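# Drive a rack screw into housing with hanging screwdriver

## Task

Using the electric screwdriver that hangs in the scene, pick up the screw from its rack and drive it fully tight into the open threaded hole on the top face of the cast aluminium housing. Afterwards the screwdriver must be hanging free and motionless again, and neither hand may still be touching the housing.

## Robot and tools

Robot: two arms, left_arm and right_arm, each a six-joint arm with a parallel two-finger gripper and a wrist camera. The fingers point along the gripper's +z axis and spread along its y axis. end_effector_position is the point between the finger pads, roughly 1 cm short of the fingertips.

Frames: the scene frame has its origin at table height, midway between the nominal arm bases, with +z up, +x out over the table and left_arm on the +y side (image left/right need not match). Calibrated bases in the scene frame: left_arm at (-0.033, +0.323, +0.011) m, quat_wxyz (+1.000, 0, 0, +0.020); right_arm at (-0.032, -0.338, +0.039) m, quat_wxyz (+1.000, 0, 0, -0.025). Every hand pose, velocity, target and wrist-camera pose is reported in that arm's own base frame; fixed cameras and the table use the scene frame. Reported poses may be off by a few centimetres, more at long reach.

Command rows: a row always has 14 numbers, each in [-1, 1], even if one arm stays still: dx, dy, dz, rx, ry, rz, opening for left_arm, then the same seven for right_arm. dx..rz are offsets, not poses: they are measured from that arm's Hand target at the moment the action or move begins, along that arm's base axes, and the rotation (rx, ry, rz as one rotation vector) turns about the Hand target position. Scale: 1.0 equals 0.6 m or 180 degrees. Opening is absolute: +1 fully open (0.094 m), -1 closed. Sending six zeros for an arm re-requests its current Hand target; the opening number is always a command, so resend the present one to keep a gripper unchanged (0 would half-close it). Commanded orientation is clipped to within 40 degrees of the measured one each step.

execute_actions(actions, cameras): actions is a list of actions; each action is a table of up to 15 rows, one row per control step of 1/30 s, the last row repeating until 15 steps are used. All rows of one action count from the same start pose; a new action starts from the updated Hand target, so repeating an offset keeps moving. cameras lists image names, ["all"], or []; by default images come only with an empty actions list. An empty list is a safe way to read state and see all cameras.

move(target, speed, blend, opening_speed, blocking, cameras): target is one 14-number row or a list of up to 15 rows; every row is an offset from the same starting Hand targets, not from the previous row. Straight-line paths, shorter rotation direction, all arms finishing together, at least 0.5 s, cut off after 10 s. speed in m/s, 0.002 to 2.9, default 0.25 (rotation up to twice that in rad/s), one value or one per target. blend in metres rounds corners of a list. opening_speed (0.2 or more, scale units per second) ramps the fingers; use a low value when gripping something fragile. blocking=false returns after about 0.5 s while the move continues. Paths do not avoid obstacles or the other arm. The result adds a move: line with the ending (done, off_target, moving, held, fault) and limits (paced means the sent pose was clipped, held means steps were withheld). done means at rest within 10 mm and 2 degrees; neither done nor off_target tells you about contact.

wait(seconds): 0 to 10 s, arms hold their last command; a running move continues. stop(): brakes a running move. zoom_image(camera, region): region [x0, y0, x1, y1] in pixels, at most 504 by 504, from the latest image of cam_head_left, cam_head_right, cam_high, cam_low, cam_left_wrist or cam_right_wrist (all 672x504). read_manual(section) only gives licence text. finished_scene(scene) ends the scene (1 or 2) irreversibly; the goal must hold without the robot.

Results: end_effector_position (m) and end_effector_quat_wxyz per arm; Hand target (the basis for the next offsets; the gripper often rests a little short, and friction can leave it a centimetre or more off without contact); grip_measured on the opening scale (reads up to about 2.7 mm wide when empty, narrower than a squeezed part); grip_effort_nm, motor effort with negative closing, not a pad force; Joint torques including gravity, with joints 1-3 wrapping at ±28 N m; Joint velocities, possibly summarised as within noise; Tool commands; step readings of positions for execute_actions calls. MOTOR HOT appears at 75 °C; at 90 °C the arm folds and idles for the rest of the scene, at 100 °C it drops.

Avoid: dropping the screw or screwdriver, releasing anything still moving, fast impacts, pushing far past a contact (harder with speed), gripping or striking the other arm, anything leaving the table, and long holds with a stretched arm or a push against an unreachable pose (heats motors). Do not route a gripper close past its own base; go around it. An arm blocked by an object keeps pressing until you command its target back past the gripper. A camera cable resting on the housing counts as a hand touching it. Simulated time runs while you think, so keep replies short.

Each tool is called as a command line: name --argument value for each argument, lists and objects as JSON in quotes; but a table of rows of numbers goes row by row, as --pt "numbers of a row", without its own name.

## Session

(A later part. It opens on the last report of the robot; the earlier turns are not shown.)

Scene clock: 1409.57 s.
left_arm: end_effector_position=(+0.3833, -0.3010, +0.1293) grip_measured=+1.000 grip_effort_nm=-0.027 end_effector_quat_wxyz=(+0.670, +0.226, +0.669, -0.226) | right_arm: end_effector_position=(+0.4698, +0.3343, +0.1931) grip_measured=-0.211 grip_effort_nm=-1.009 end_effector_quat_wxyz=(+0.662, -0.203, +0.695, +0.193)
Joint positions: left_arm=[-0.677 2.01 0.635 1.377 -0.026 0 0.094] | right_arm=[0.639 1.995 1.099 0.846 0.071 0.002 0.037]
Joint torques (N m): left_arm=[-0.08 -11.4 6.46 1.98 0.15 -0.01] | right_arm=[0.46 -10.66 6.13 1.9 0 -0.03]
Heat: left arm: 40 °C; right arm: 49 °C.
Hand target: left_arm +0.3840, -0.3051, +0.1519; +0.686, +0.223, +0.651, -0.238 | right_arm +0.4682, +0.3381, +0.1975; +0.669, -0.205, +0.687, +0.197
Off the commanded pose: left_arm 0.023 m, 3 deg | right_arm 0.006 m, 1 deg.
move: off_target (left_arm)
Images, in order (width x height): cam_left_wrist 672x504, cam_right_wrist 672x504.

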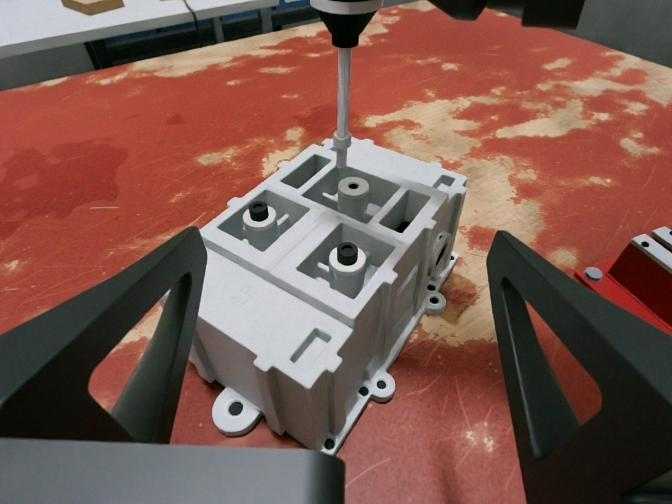

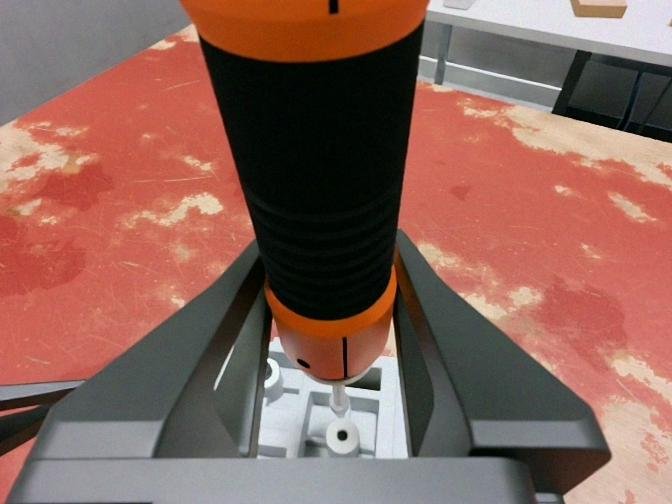

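move --target '[0,0,0,0,0,0,1, 0.0013,-0.1302,0.0875,0,0,0,-0.4]' --speed 0.12

move --target '[0,0,0,0,0,0,1, -0.0013,0.1292,-0.0808,0,0,0,-0.4]' --speed 0.07 --cameras '["cam_right_wrist","cam_left_wrist"]'

zoom_image --camera "cam_left_wrist" --region '[310, 120, 390, 220]'

zoom_image --camera "cam_right_wrist" --region '[315, 380, 375, 450]'

Scene clock: 1476.77 s.
left_arm: end_effector_position=(+0.3833, -0.3010, +0.1293) grip_measured=+1.000 grip_effort_nm=-0.022 end_effector_quat_wxyz=(+0.670, +0.226, +0.669, -0.226) | right_arm: end_effector_position=(+0.4777, +0.2589, +0.2380) grip_measured=-0.211 grip_effort_nm=-1.013 end_effector_quat_wxyz=(+0.663, -0.195, +0.697, +0.190)
Joint positions: left_arm=[-0.677 2.01 0.635 1.377 -0.026 0 0.094] | right_arm=[0.467 1.789 1.025 0.714 -0.086 0.002 0.037]
Joint torques (N m): left_arm=[-0.08 -11.38 6.43 1.98 0.15 -0.01] | right_arm=[0.25 -12.53 5.12 1.66 -0.18 -0.08]
Heat: left arm: 40 °C; right arm: 47 °C.
Hand target: left_arm +0.3840, -0.3051, +0.1519; +0.686, +0.223, +0.651, -0.238 | right_arm +0.4690, +0.2601, +0.2498; +0.669, -0.205, +0.687, +0.197
Off the commanded pose: left_arm 0.023 m, 3 deg | right_arm 0.015 m, 2 deg.
move: off_target (left_arm, right_arm)

Scene clock: 1478.67 s.
left_arm: end_effector_position=(+0.3833, -0.3010, +0.1293) grip_measured=+1.000 grip_effort_nm=-0.022 end_effector_quat_wxyz=(+0.670, +0.226, +0.669, -0.226) | right_arm: end_effector_position=(+0.4628, +0.3300, +0.1868) grip_measured=-0.211 grip_effort_nm=-1.009 end_effector_quat_wxyz=(+0.653, -0.207, +0.703, +0.190)
Joint positions: left_arm=[-0.677 2.01 0.635 1.377 -0.026 0 0.094] | right_arm=[0.639 1.971 1.062 0.834 0.068 0.002 0.037]
Joint torques (N m): left_arm=[-0.05 -11.37 6.43 1.98 0.15 -0.01] | right_arm=[0.5 -9.52 9.16 1.86 -0.05 -0.04]
Heat: left arm: 40 °C; right arm: 47 °C.
Hand target: left_arm +0.3840, -0.3051, +0.1519; +0.686, +0.223, +0.651, -0.238 | right_arm +0.4682, +0.3375, +0.2012; +0.668, -0.205, +0.687, +0.197
Off the commanded pose: left_arm 0.023 m, 3 deg | right_arm 0.017 m, 3 deg.
move: off_target (left_arm, right_arm)
Images, in order (width x height): cam_left_wrist 672x504, cam_right_wrist 672x504.

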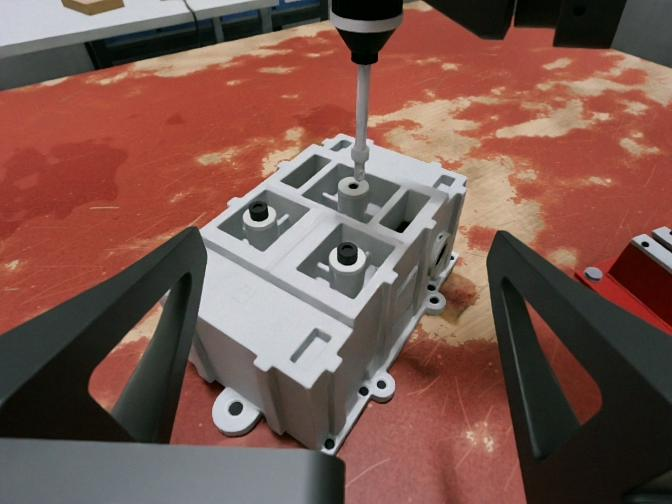

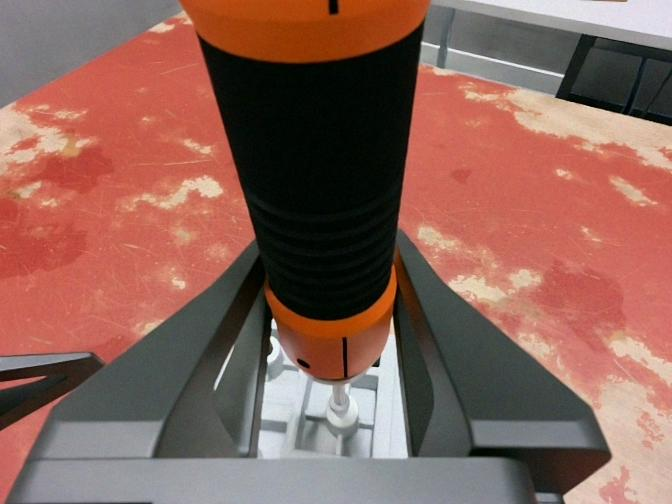

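Scaled by 5.040 from the camera's 672x504 image, which has a finer 960x720 frame.

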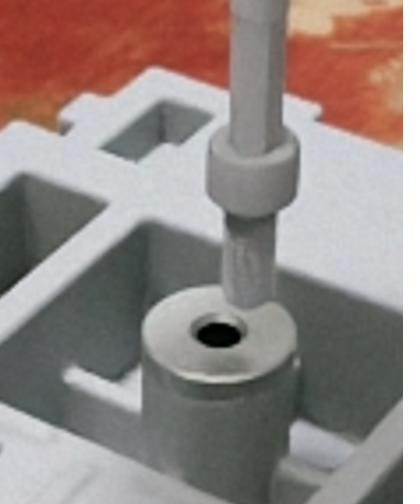

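Scaled by 7.200 from the camera's 672x504 image, which has a finer 960x720 frame.

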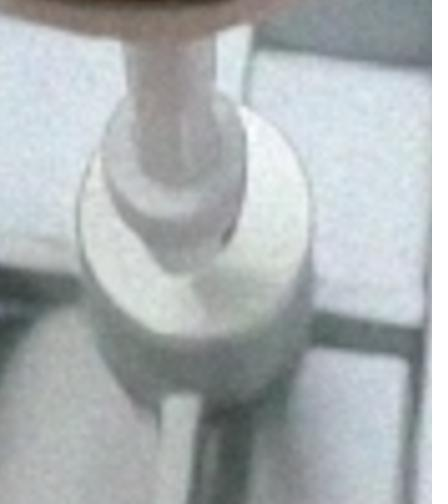

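move --target '[0,0,0,0,0,0,1, 0.0013,-0.1292,0.0808,0,0,0,-0.4]' --speed 0.12

move --target '[0,0,0,0,0,0,1, 0.005,0.1317,-0.0808,0,0,0,-0.4]' --speed 0.07 --cameras '["cam_right_wrist","cam_left_wrist"]'

zoom_image --camera "cam_left_wrist" --region '[310, 120, 390, 220]'

zoom_image --camera "cam_right_wrist" --region '[315, 380, 375, 450]'

Scene clock: 1495.70 s.
left_arm: end_effector_position=(+0.3833, -0.3010, +0.1293) grip_measured=+1.000 grip_effort_nm=-0.027 end_effector_quat_wxyz=(+0.670, +0.226, +0.669, -0.226) | right_arm: end_effector_position=(+0.4779, +0.2588, +0.2374) grip_measured=-0.211 grip_effort_nm=-1.009 end_effector_quat_wxyz=(+0.662, -0.195, +0.698, +0.190)
Joint positions: left_arm=[-0.677 2.01 0.635 1.377 -0.026 0 0.094] | right_arm=[0.466 1.79 1.025 0.715 -0.086 0.002 0.037]
Joint torques (N m): left_arm=[-0.05 -11.34 6.48 1.99 0.14 -0.02] | right_arm=[0.2 -12.83 5.2 1.66 -0.22 -0.09]
Heat: left arm: 41 °C; right arm: 49 °C.
Hand target: left_arm +0.3840, -0.3051, +0.1519; +0.686, +0.223, +0.651, -0.238 | right_arm +0.4690, +0.2600, +0.2500; +0.669, -0.205, +0.687, +0.197
Off the commanded pose: left_arm 0.023 m, 3 deg | right_arm 0.015 m, 2 deg.
move: off_target (left_arm, right_arm)

Scene clock: 1497.63 s.
left_arm: end_effector_position=(+0.3833, -0.3010, +0.1293) grip_measured=+1.000 grip_effort_nm=-0.022 end_effector_quat_wxyz=(+0.670, +0.226, +0.669, -0.226) | right_arm: end_effector_position=(+0.4668, +0.3314, +0.1869) grip_measured=-0.211 grip_effort_nm=-1.009 end_effector_quat_wxyz=(+0.653, -0.207, +0.703, +0.190)
Joint positions: left_arm=[-0.677 2.01 0.635 1.377 -0.026 0 0.094] | right_arm=[0.636 1.983 1.081 0.828 0.066 0.002 0.037]
Joint torques (N m): left_arm=[-0.1 -11.38 6.45 1.99 0.15 -0.01] | right_arm=[0.53 -9.7 9.18 1.86 -0.05 -0.03]
Heat: left arm: 41 °C; right arm: 49 °C.
Hand target: left_arm +0.3840, -0.3051, +0.1519; +0.686, +0.223, +0.651, -0.238 | right_arm +0.4720, +0.3390, +0.2014; +0.669, -0.205, +0.687, +0.197
Off the commanded pose: left_arm 0.023 m, 3 deg | right_arm 0.017 m, 3 deg.
move: off_target (left_arm, right_arm)
Images, in order (width x height): cam_left_wrist 672x504, cam_right_wrist 672x504.

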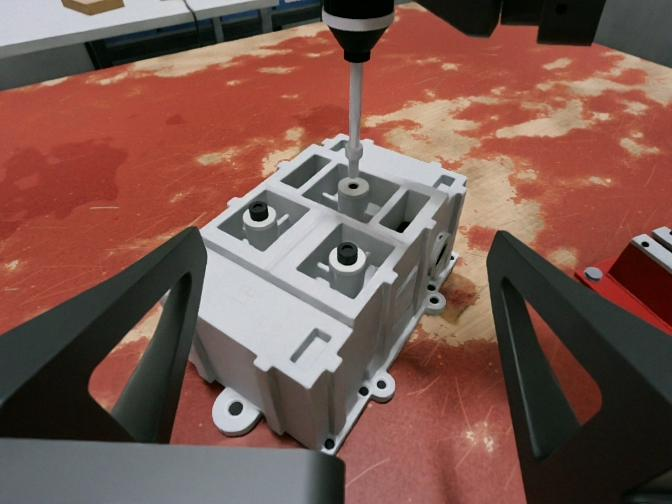

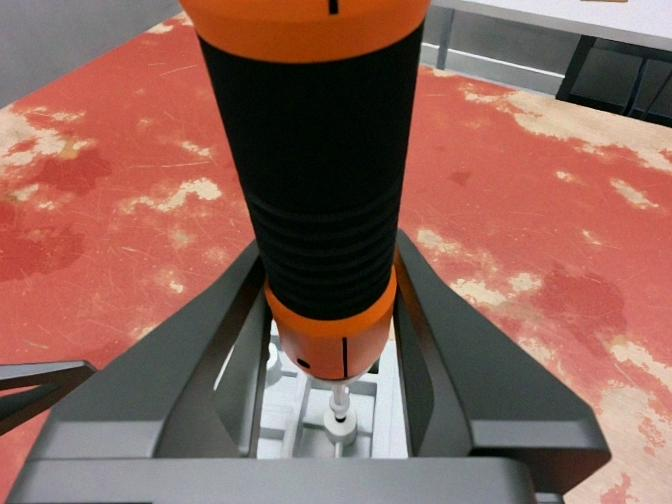

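Scaled by 5.040 from the camera's 672x504 image, which has a finer 960x720 frame.

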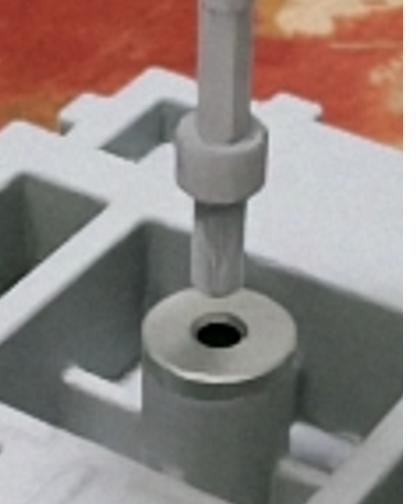

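Scaled by 7.200 from the camera's 672x504 image, which has a finer 960x720 frame.

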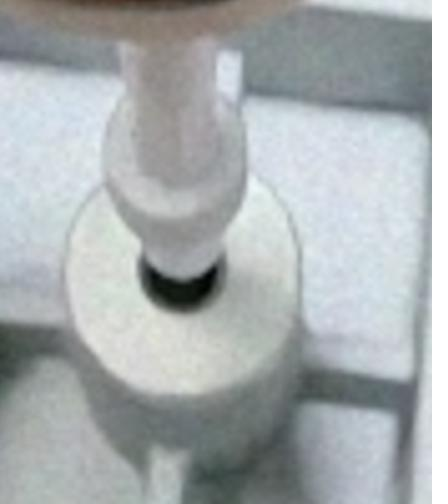

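move --target '[0,0,0,0,0,0,1, -0.0007,-0.0005,-0.02,0,0,0,-0.4]' --speed 0.03 --cameras '["cam_right_wrist","cam_left_wrist"]'

zoom_image --camera "cam_left_wrist" --region '[310, 120, 390, 220]'

zoom_image --camera "cam_right_wrist" --region '[315, 380, 375, 450]'

Scene clock: 1511.37 s.
left_arm: end_effector_position=(+0.3833, -0.3010, +0.1293) grip_measured=+1.000 grip_effort_nm=-0.027 end_effector_quat_wxyz=(+0.670, +0.226, +0.669, -0.226) | right_arm: end_effector_position=(+0.4690, +0.3327, +0.1827) grip_measured=-0.211 grip_effort_nm=-1.009 end_effector_quat_wxyz=(+0.659, -0.205, +0.698, +0.192)
Joint positions: left_arm=[-0.677 2.01 0.635 1.377 -0.026 0 0.094] | right_arm=[0.636 2.011 1.081 0.872 0.067 0.002 0.037]
Joint torques (N m): left_arm=[-0.03 -11.33 6.45 1.99 0.15 -0.01] | right_arm=[0.58 -9.68 7.79 1.87 0 -0.04]
Heat: left arm: 41 °C; right arm: 49 °C.
Hand target: left_arm +0.3840, -0.3051, +0.1519; +0.686, +0.223, +0.651, -0.238 | right_arm +0.4716, +0.3386, +0.1894; +0.669, -0.205, +0.687, +0.197
Off the commanded pose: left_arm 0.023 m, 3 deg | right_arm 0.009 m, 2 deg.
move: off_target (left_arm)
Images, in order (width x height): cam_left_wrist 672x504, cam_right_wrist 672x504.

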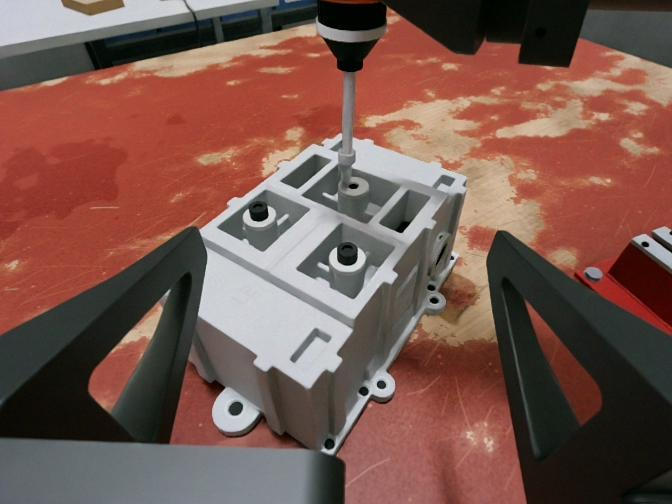

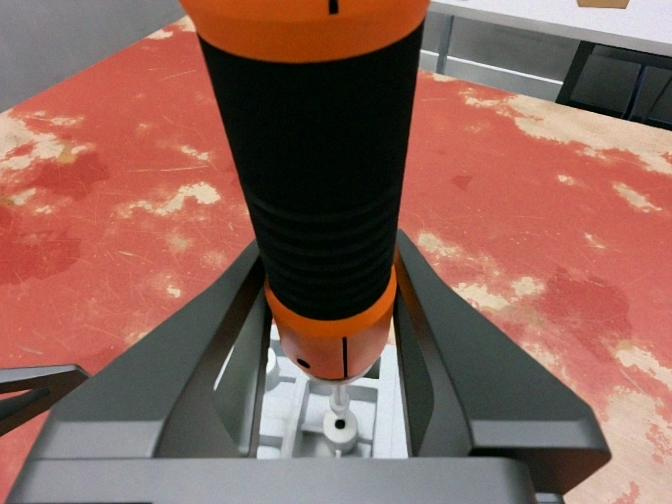

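Scaled by 5.040 from the camera's 672x504 image, which has a finer 960x720 frame.

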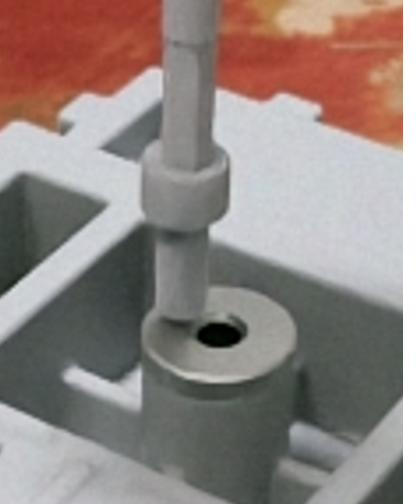

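Scaled by 7.200 from the camera's 672x504 image, which has a finer 960x720 frame.

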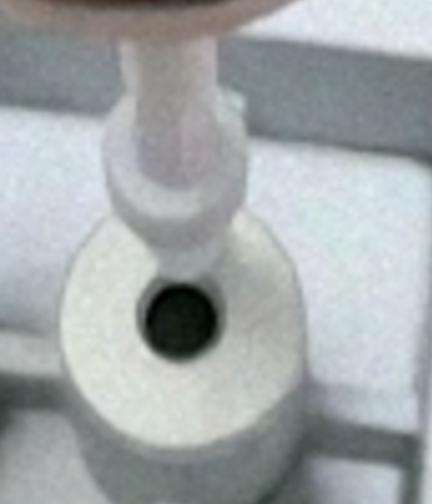

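move --target '[0,0,0,0,0,0,1, -0.004,-0.003,0.085,0,0,0,-0.4]' --speed 0.1

move --target '[0,0,0,0,0,0,1, 0,0,-0.07,0,0,0,-0.4]' --speed 0.05 --cameras '["cam_right_wrist","cam_left_wrist"]'

zoom_image --camera "cam_left_wrist" --region '[310, 120, 390, 220]'

zoom_image --camera "cam_right_wrist" --region '[315, 380, 375, 450]'

Scene clock: 1534.30 s.
left_arm: end_effector_position=(+0.3833, -0.3010, +0.1293) grip_measured=+1.000 grip_effort_nm=-0.027 end_effector_quat_wxyz=(+0.670, +0.226, +0.669, -0.226) | right_arm: end_effector_position=(+0.4698, +0.3333, +0.2071) grip_measured=-0.211 grip_effort_nm=-1.009 end_effector_quat_wxyz=(+0.648, -0.208, +0.708, +0.188)
Joint positions: left_arm=[-0.677 2.01 0.635 1.377 -0.026 0 0.094] | right_arm=[0.636 1.943 1.136 0.718 0.067 0.002 0.037]
Joint torques (N m): left_arm=[-0.09 -11.41 6.41 1.98 0.14 -0.02] | right_arm=[0.51 -14.12 8.99 1.61 -0.04 -0.05]
Heat: left arm: 41 °C; right arm: 49 °C.
Hand target: left_arm +0.3840, -0.3051, +0.1519; +0.686, +0.223, +0.651, -0.238 | right_arm +0.4692, +0.3369, +0.2404; +0.669, -0.205, +0.687, +0.197
Off the commanded pose: left_arm 0.023 m, 3 deg | right_arm 0.034 m, 3 deg.
move: off_target (left_arm, right_arm)

Scene clock: 1535.83 s.
left_arm: end_effector_position=(+0.3833, -0.3010, +0.1293) grip_measured=+1.000 grip_effort_nm=-0.022 end_effector_quat_wxyz=(+0.670, +0.226, +0.669, -0.226) | right_arm: end_effector_position=(+0.4716, +0.3346, +0.2036) grip_measured=-0.211 grip_effort_nm=-1.009 end_effector_quat_wxyz=(+0.668, -0.202, +0.689, +0.195)
Joint positions: left_arm=[-0.677 2.01 0.635 1.377 -0.026 0 0.094] | right_arm=[0.636 1.985 1.114 0.84 0.067 0.002 0.037]
Joint torques (N m): left_arm=[-0.03 -11.37 6.42 1.99 0.14 -0.01] | right_arm=[0.44 -9.89 5.16 1.85 -0.02 -0.05]
Heat: left arm: 41 °C; right arm: 49 °C.
Hand target: left_arm +0.3840, -0.3051, +0.1519; +0.686, +0.223, +0.651, -0.238 | right_arm +0.4692, +0.3369, +0.1983; +0.669, -0.205, +0.687, +0.197
Off the commanded pose: left_arm 0.023 m, 3 deg | right_arm 0.006 m, 0 deg.
move: off_target (left_arm)
Images, in order (width x height): cam_left_wrist 672x504, cam_right_wrist 672x504.

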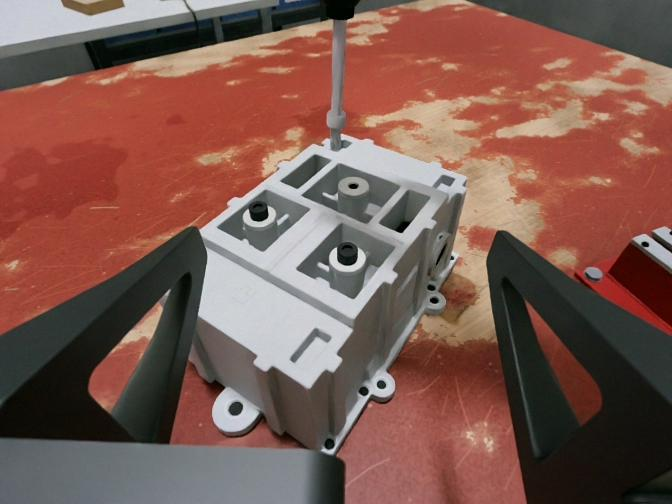

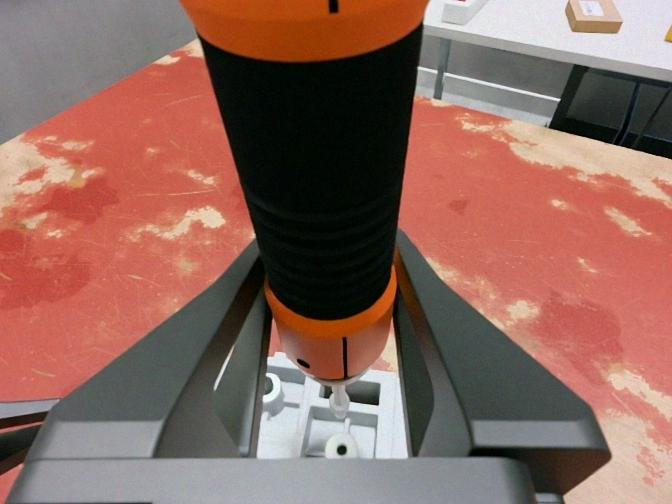

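Scaled by 5.040 from the camera's 672x504 image, which has a finer 960x720 frame.

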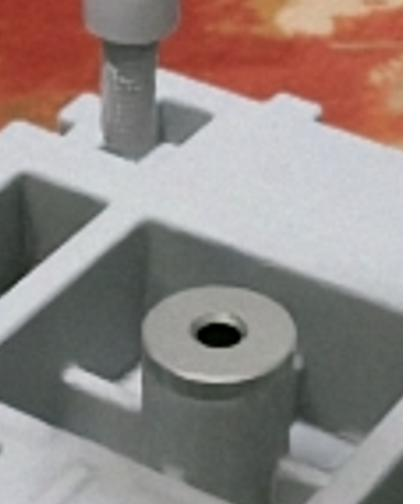

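Scaled by 7.200 from the camera's 672x504 image, which has a finer 960x720 frame.

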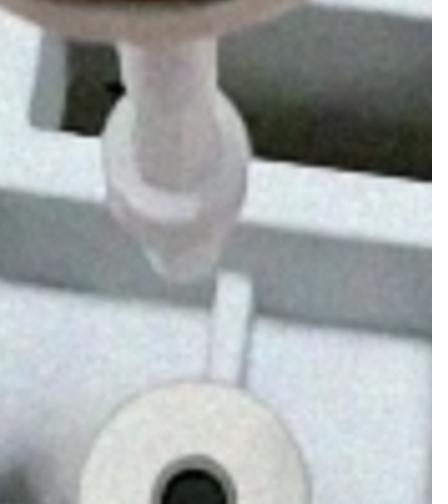

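move --target '[0,0,0,0,0,0,1, -0.0022,-0.0015,0.203,0,0,0,-0.4]' --speed 0.12

move --target '[0,0,0,0,0,0,1, 0,0,-0.198,0,0,0,-0.4]' --speed 0.06 --cameras '["cam_right_wrist","cam_left_wrist"]'

zoom_image --camera "cam_left_wrist" --region '[310, 120, 390, 220]'

zoom_image --camera "cam_right_wrist" --region '[315, 380, 375, 450]'

Scene clock: 1551.07 s.
left_arm: end_effector_position=(+0.3833, -0.3010, +0.1293) grip_measured=+1.000 grip_effort_nm=-0.017 end_effector_quat_wxyz=(+0.670, +0.226, +0.669, -0.226) | right_arm: end_effector_position=(+0.4725, +0.3353, +0.2791) grip_measured=-0.211 grip_effort_nm=-1.009 end_effector_quat_wxyz=(+0.643, -0.210, +0.713, +0.186)
Joint positions: left_arm=[-0.677 2.01 0.635 1.377 -0.026 0 0.094] | right_arm=[0.636 1.838 1.324 0.409 0.067 0.002 0.037]
Joint torques (N m): left_arm=[-0.06 -11.38 6.43 1.98 0.15 -0.01] | right_arm=[0.44 -14.15 9.84 1.7 0.01 -0.04]
Heat: left arm: 41 °C; right arm: 49 °C.
Hand target: left_arm +0.3840, -0.3051, +0.1519; +0.686, +0.223, +0.651, -0.238 | right_arm +0.4679, +0.3360, +0.3202; +0.669, -0.205, +0.687, +0.197
Off the commanded pose: left_arm 0.023 m, 3 deg | right_arm 0.041 m, 4 deg.
move: off_target (left_arm, right_arm)

Scene clock: 1553.73 s.
left_arm: end_effector_position=(+0.3833, -0.3010, +0.1293) grip_measured=+1.000 grip_effort_nm=-0.022 end_effector_quat_wxyz=(+0.670, +0.226, +0.669, -0.226) | right_arm: end_effector_position=(+0.4702, +0.3336, +0.2072) grip_measured=-0.211 grip_effort_nm=-1.009 end_effector_quat_wxyz=(+0.668, -0.201, +0.689, +0.195)
Joint positions: left_arm=[-0.677 2.01 0.635 1.377 -0.026 0 0.094] | right_arm=[0.636 1.972 1.111 0.831 0.067 0.002 0.037]
Joint torques (N m): left_arm=[-0.06 -11.38 6.42 1.98 0.15 -0.01] | right_arm=[0.51 -9.89 5.19 1.92 0.01 -0.02]
Heat: left arm: 41 °C; right arm: 49 °C.
Hand target: left_arm +0.3840, -0.3051, +0.1519; +0.686, +0.223, +0.651, -0.238 | right_arm +0.4679, +0.3360, +0.2015; +0.669, -0.205, +0.687, +0.197
Off the commanded pose: left_arm 0.023 m, 3 deg | right_arm 0.007 m, 0 deg.
move: off_target (left_arm)
Images, in order (width x height): cam_left_wrist 672x504, cam_right_wrist 672x504.

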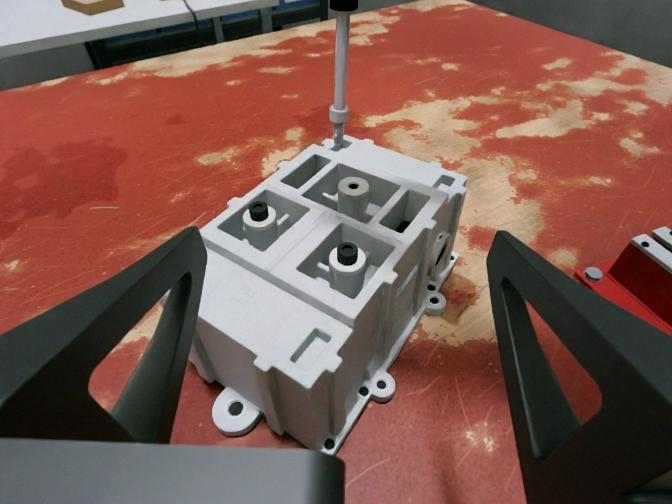

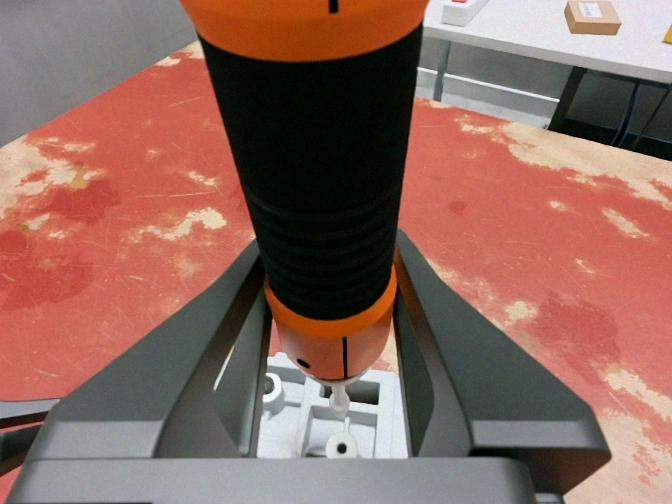

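Scaled by 5.040 from the camera's 672x504 image, which has a finer 960x720 frame.

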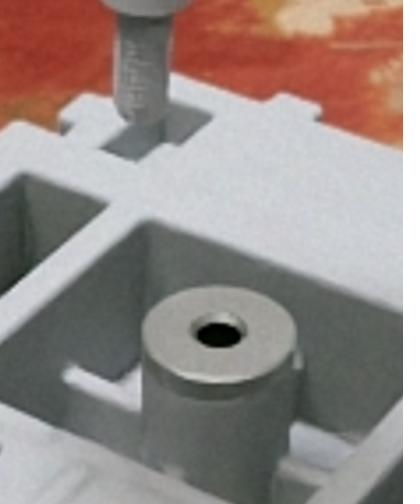

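Scaled by 7.200 from the camera's 672x504 image, which has a finer 960x720 frame.

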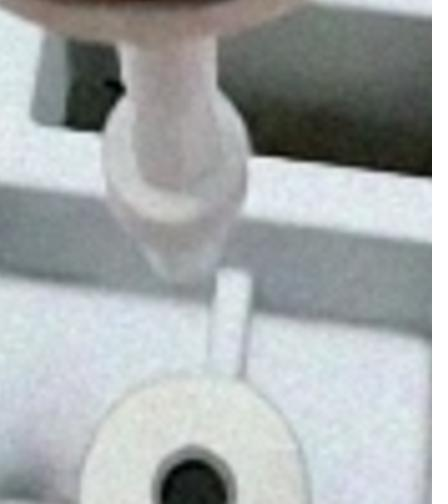

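move --target '[0,0,0,0,0,0,1, -0.0077,-0.0055,0.2,-0.0063,0.0098,0,-0.4]' --speed 0.12

move --target '[0,0,0,0,0,0,1, 0,0,-0.23,0,0,0,-0.4]' --speed 0.06 --cameras '["cam_right_wrist","cam_left_wrist"]'

zoom_image --camera "cam_left_wrist" --region '[310, 120, 390, 220]'

zoom_image --camera "cam_right_wrist" --region '[315, 380, 375, 450]'

Scene clock: 1577.50 s.
left_arm: end_effector_position=(+0.3833, -0.3010, +0.1293) grip_measured=+1.000 grip_effort_nm=-0.022 end_effector_quat_wxyz=(+0.670, +0.226, +0.669, -0.226) | right_arm: end_effector_position=(+0.4680, +0.3320, +0.2809) grip_measured=-0.211 grip_effort_nm=-1.009 end_effector_quat_wxyz=(+0.630, -0.214, +0.724, +0.182)
Joint positions: left_arm=[-0.677 2.01 0.635 1.377 -0.026 0 0.094] | right_arm=[0.636 1.811 1.334 0.337 0.067 0.002 0.037]
Joint torques (N m): left_arm=[-0.05 -11.38 6.42 1.98 0.15 0] | right_arm=[0.43 -13.79 9.96 1.7 0 0]
Heat: left arm: 42 °C; right arm: 50 °C.
Hand target: left_arm +0.3840, -0.3051, +0.1519; +0.686, +0.223, +0.651, -0.238 | right_arm +0.4633, +0.3327, +0.3214; +0.656, -0.208, +0.699, +0.193
Off the commanded pose: left_arm 0.023 m, 3 deg | right_arm 0.041 m, 4 deg.
move: off_target (left_arm, right_arm)

Scene clock: 1580.50 s.
left_arm: end_effector_position=(+0.3833, -0.3010, +0.1293) grip_measured=+1.000 grip_effort_nm=-0.022 end_effector_quat_wxyz=(+0.670, +0.226, +0.669, -0.226) | right_arm: end_effector_position=(+0.4658, +0.3304, +0.1900) grip_measured=-0.211 grip_effort_nm=-1.009 end_effector_quat_wxyz=(+0.657, -0.205, +0.700, +0.191)
Joint positions: left_arm=[-0.677 2.01 0.635 1.377 -0.026 0 0.094] | right_arm=[0.636 1.977 1.075 0.838 0.067 0.003 0.037]
Joint torques (N m): left_arm=[-0.08 -11.41 6.43 1.98 0.15 -0.02] | right_arm=[0.64 -9.8 4.92 1.86 0.03 -0.02]
Heat: left arm: 42 °C; right arm: 50 °C.
Hand target: left_arm +0.3840, -0.3051, +0.1519; +0.686, +0.223, +0.651, -0.238 | right_arm +0.4632, +0.3327, +0.1833; +0.656, -0.208, +0.700, +0.193
Off the commanded pose: left_arm 0.023 m, 3 deg | right_arm 0.007 m, 0 deg.
move: off_target (left_arm)
Images, in order (width x height): cam_left_wrist 672x504, cam_right_wrist 672x504.

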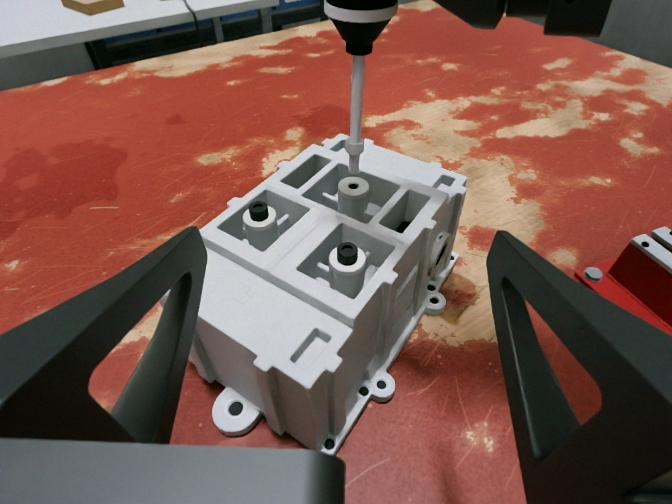

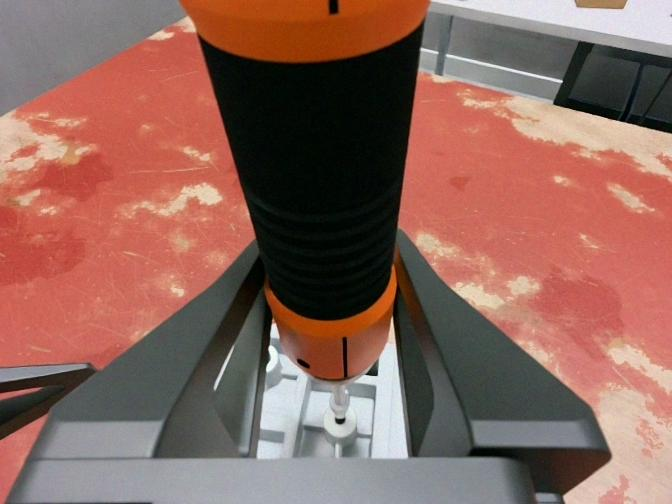

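Scaled by 5.040 from the camera's 672x504 image, which has a finer 960x720 frame.

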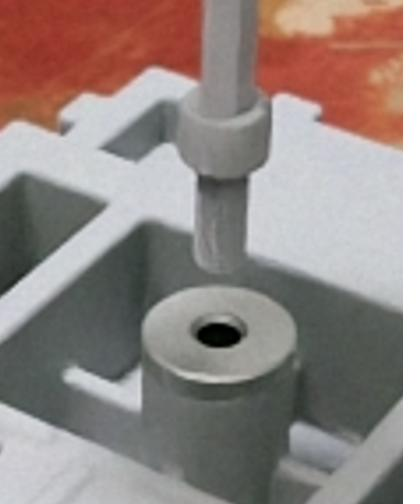

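Scaled by 7.200 from the camera's 672x504 image, which has a finer 960x720 frame.

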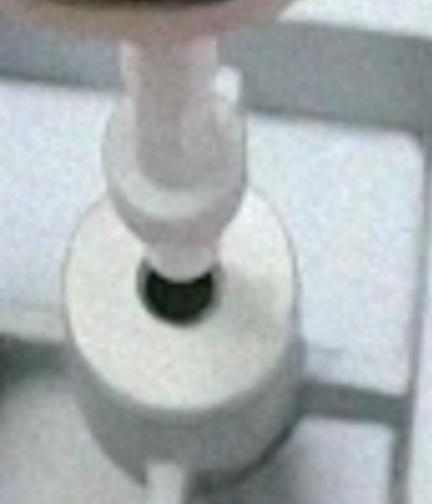

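move --target '[0,0,0,0,0,0,1, 0,0,0.23,0,0,0,-0.4]' --speed 0.12

move --pt "0 0 0 0 0 0 1 0 0 -0.222 0 0 0 -0.4" --pt "0 0 0 0 0 0 1 0 0 -0.264 0 0 0 -0.4" --speed '[0.06,0.03]' --cameras '["cam_right_wrist","cam_left_wrist"]'

zoom_image --camera "cam_left_wrist" --region '[310, 120, 390, 220]'

zoom_image --camera "cam_right_wrist" --region '[315, 380, 375, 450]'

Scene clock: 1605.47 s.
left_arm: end_effector_position=(+0.3833, -0.3010, +0.1293) grip_measured=+1.000 grip_effort_nm=-0.027 end_effector_quat_wxyz=(+0.670, +0.226, +0.669, -0.226) | right_arm: end_effector_position=(+0.4680, +0.3319, +0.2810) grip_measured=-0.211 grip_effort_nm=-1.013 end_effector_quat_wxyz=(+0.630, -0.214, +0.724, +0.182)
Joint positions: left_arm=[-0.677 2.01 0.635 1.377 -0.026 0 0.094] | right_arm=[0.636 1.811 1.333 0.337 0.067 0.003 0.037]
Joint torques (N m): left_arm=[-0.03 -11.38 6.46 1.98 0.15 -0.01] | right_arm=[0.58 -13.85 9.99 1.68 0.01 -0.04]
Heat: left arm: 42 °C; right arm: 50 °C.
Hand target: left_arm +0.3840, -0.3051, +0.1519; +0.686, +0.223, +0.651, -0.238 | right_arm +0.4633, +0.3327, +0.3213; +0.656, -0.208, +0.700, +0.193
Off the commanded pose: left_arm 0.023 m, 3 deg | right_arm 0.041 m, 4 deg.
move: off_target (left_arm, right_arm)

Scene clock: 1608.97 s.
left_arm: end_effector_position=(+0.3833, -0.3010, +0.1293) grip_measured=+1.000 grip_effort_nm=-0.027 end_effector_quat_wxyz=(+0.670, +0.226, +0.669, -0.226) | right_arm: end_effector_position=(+0.4662, +0.3306, +0.1799) grip_measured=-0.211 grip_effort_nm=-1.004 end_effector_quat_wxyz=(+0.666, -0.202, +0.691, +0.195)
Joint positions: left_arm=[-0.677 2.01 0.635 1.377 -0.026 0 0.094] | right_arm=[0.636 2.019 1.055 0.927 0.067 0.003 0.037]
Joint torques (N m): left_arm=[-0.09 -11.36 6.45 1.99 0.14 -0.01] | right_arm=[0.51 -9.13 4.46 1.72 0.01 0.01]
Heat: left arm: 42 °C; right arm: 50 °C.
Hand target: left_arm +0.3840, -0.3051, +0.1519; +0.686, +0.223, +0.651, -0.238 | right_arm +0.4632, +0.3327, +0.1630; +0.656, -0.208, +0.699, +0.193
Off the commanded pose: left_arm 0.023 m, 3 deg | right_arm 0.017 m, 2 deg.
move: off_target (left_arm, right_arm)
Images, in order (width x height): cam_left_wrist 672x504, cam_right_wrist 672x504.

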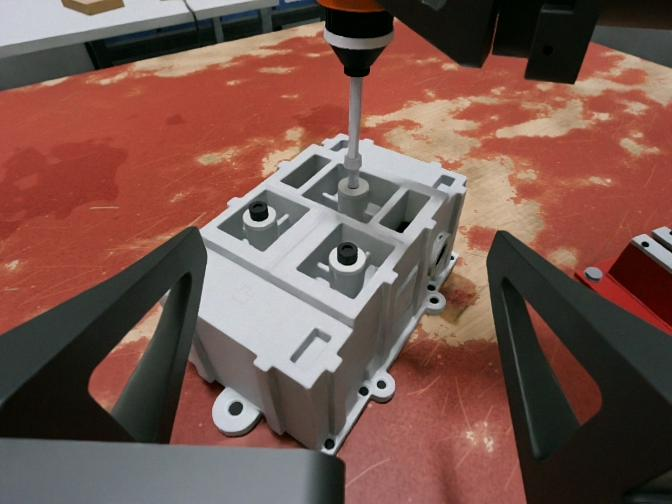

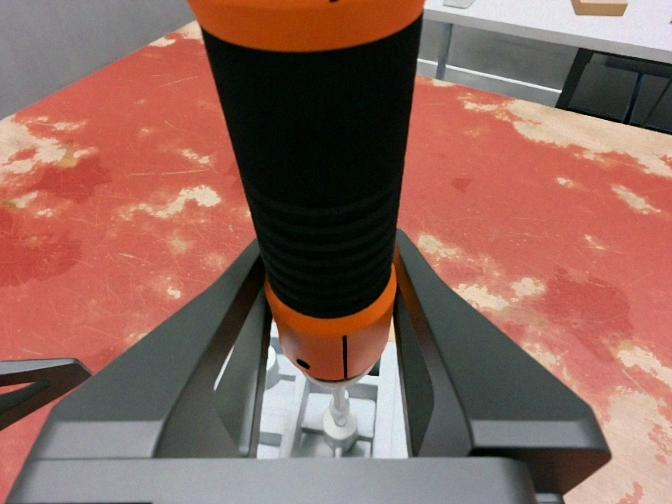

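Scaled by 5.040 from the camera's 672x504 image, which has a finer 960x720 frame.

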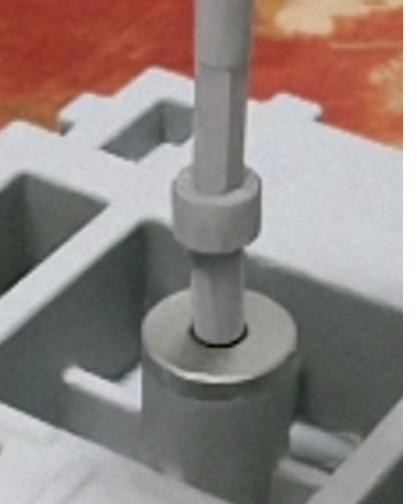

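Scaled by 7.200 from the camera's 672x504 image, which has a finer 960x720 frame.

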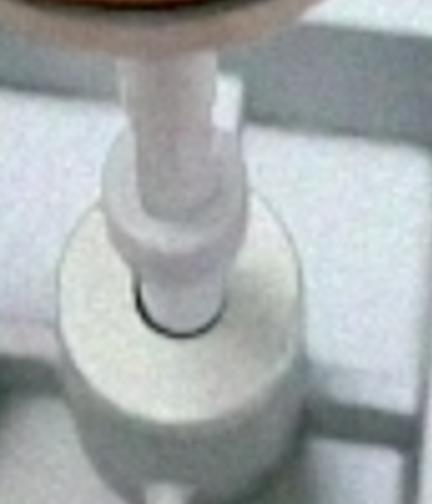

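wait --seconds 1 --cameras '["cam_right_wrist","cam_left_wrist"]'

zoom_image --camera "cam_left_wrist" --region '[310, 40, 390, 220]'

zoom_image --camera "cam_right_wrist" --region '[315, 380, 375, 450]'

Scene clock: 1616.17 s.
left_arm: end_effector_position=(+0.3833, -0.3010, +0.1293) grip_measured=+1.000 grip_effort_nm=-0.027 end_effector_quat_wxyz=(+0.670, +0.226, +0.669, -0.226) | right_arm: end_effector_position=(+0.4662, +0.3306, +0.1799) grip_measured=-0.211 grip_effort_nm=-1.009 end_effector_quat_wxyz=(+0.666, -0.201, +0.691, +0.195)
Joint positions: left_arm=[-0.677 2.01 0.635 1.377 -0.026 0 0.094] | right_arm=[0.636 2.02 1.055 0.928 0.067 0.004 0.037]
Joint torques (N m): left_arm=[-0.08 -11.37 6.41 1.98 0.15 -0.01] | right_arm=[0.47 -9.13 4.56 1.74 -0.01 -0.02]
Heat: left arm: 42 °C; right arm: 50 °C.
Hand target: left_arm +0.3840, -0.3051, +0.1519; +0.686, +0.223, +0.651, -0.238 | right_arm +0.4633, +0.3327, +0.1630; +0.656, -0.208, +0.700, +0.193
Tool commands: left_gripper/opening=+1.0 right_gripper/opening=-0.4
Off the commanded pose: left_arm 0.023 m, 3 deg | right_arm 0.017 m, 2 deg.
wait: 1.00 s; at rest from the start
Images, in order (width x height): cam_left_wrist 672x504, cam_right_wrist 672x504.

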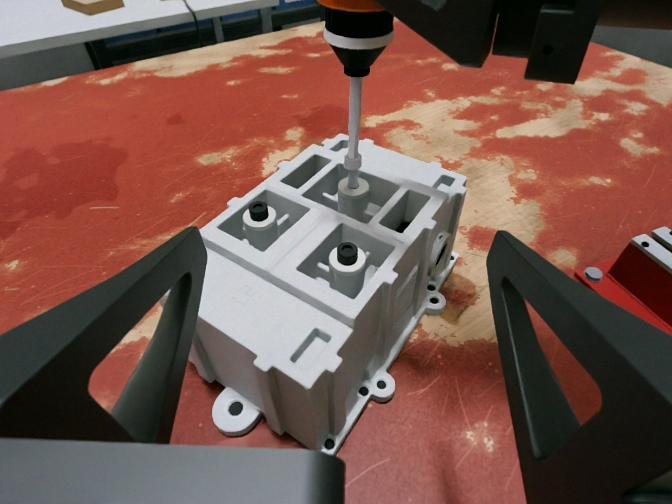

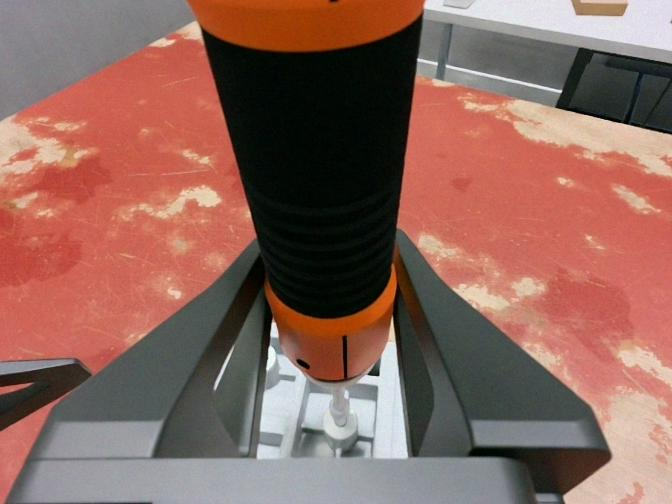

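Scaled by 2.800 from the camera's 672x504 image, which has a finer 960x720 frame.

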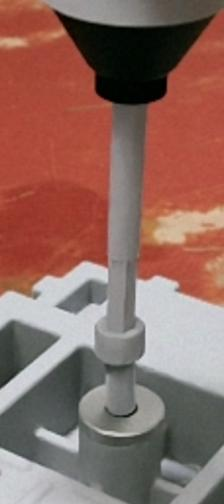

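Scaled by 7.200 from the camera's 672x504 image, which has a finer 960x720 frame.

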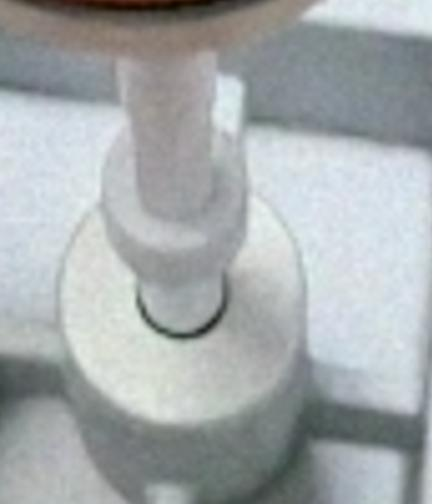

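move --target '[0,0,0,0,0,0,1, 0,0,-0.033,0,0,0,-0.4]' --speed 0.03 --cameras '["cam_right_wrist","cam_left_wrist"]'

zoom_image --camera "cam_left_wrist" --region '[310, 40, 390, 220]'

zoom_image --camera "cam_right_wrist" --region '[315, 380, 375, 450]'

Scene clock: 1625.63 s.
left_arm: end_effector_position=(+0.3833, -0.3010, +0.1293) grip_measured=+1.000 grip_effort_nm=-0.027 end_effector_quat_wxyz=(+0.670, +0.226, +0.669, -0.226) | right_arm: end_effector_position=(+0.4662, +0.3299, +0.1776) grip_measured=-0.211 grip_effort_nm=-1.009 end_effector_quat_wxyz=(+0.683, -0.194, +0.675, +0.201)
Joint positions: left_arm=[-0.677 2.01 0.635 1.377 -0.026 0 0.094] | right_arm=[0.636 2.059 1.037 1.036 0.07 0.005 0.037]
Joint torques (N m): left_arm=[-0.08 -11.38 6.42 1.99 0.14 -0.02] | right_arm=[0.55 -8.16 4.04 1.42 -0.06 -0.08]
Heat: left arm: 42 °C; right arm: 49 °C.
Hand target: left_arm +0.3840, -0.3051, +0.1519; +0.686, +0.223, +0.651, -0.238 | right_arm +0.4632, +0.3327, +0.1431; +0.656, -0.208, +0.700, +0.193
Off the commanded pose: left_arm 0.023 m, 3 deg | right_arm 0.035 m, 5 deg.
move: off_target (left_arm, right_arm)
Images, in order (width x height): cam_left_wrist 672x504, cam_right_wrist 672x504.

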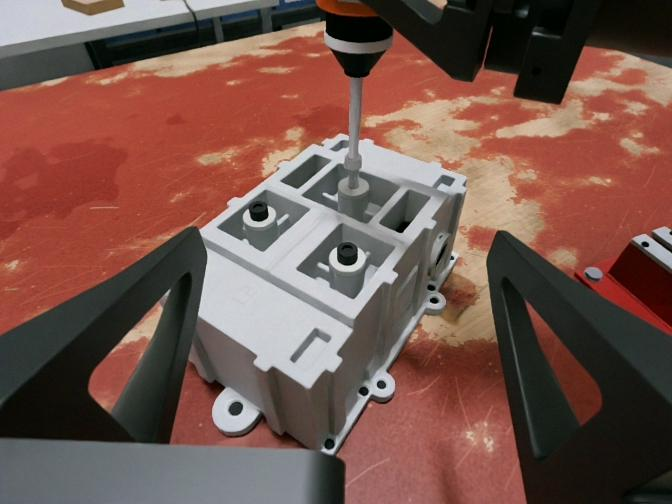

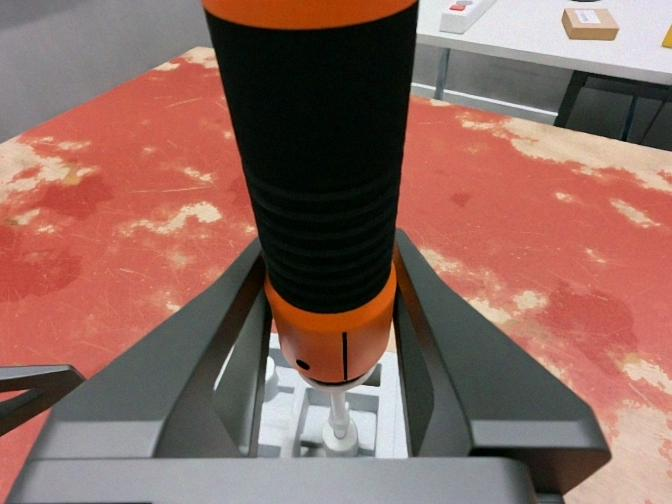

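Scaled by 2.800 from the camera's 672x504 image, which has a finer 960x720 frame.

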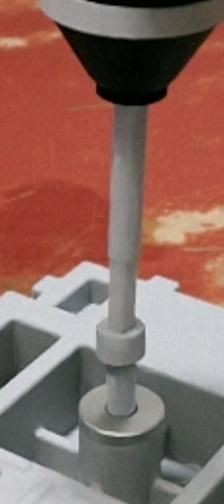

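Scaled by 7.200 from the camera's 672x504 image, which has a finer 960x720 frame.

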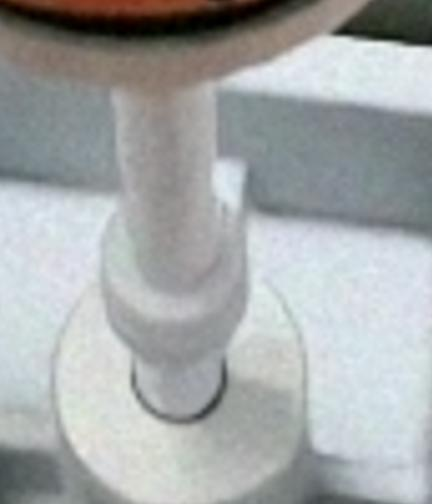

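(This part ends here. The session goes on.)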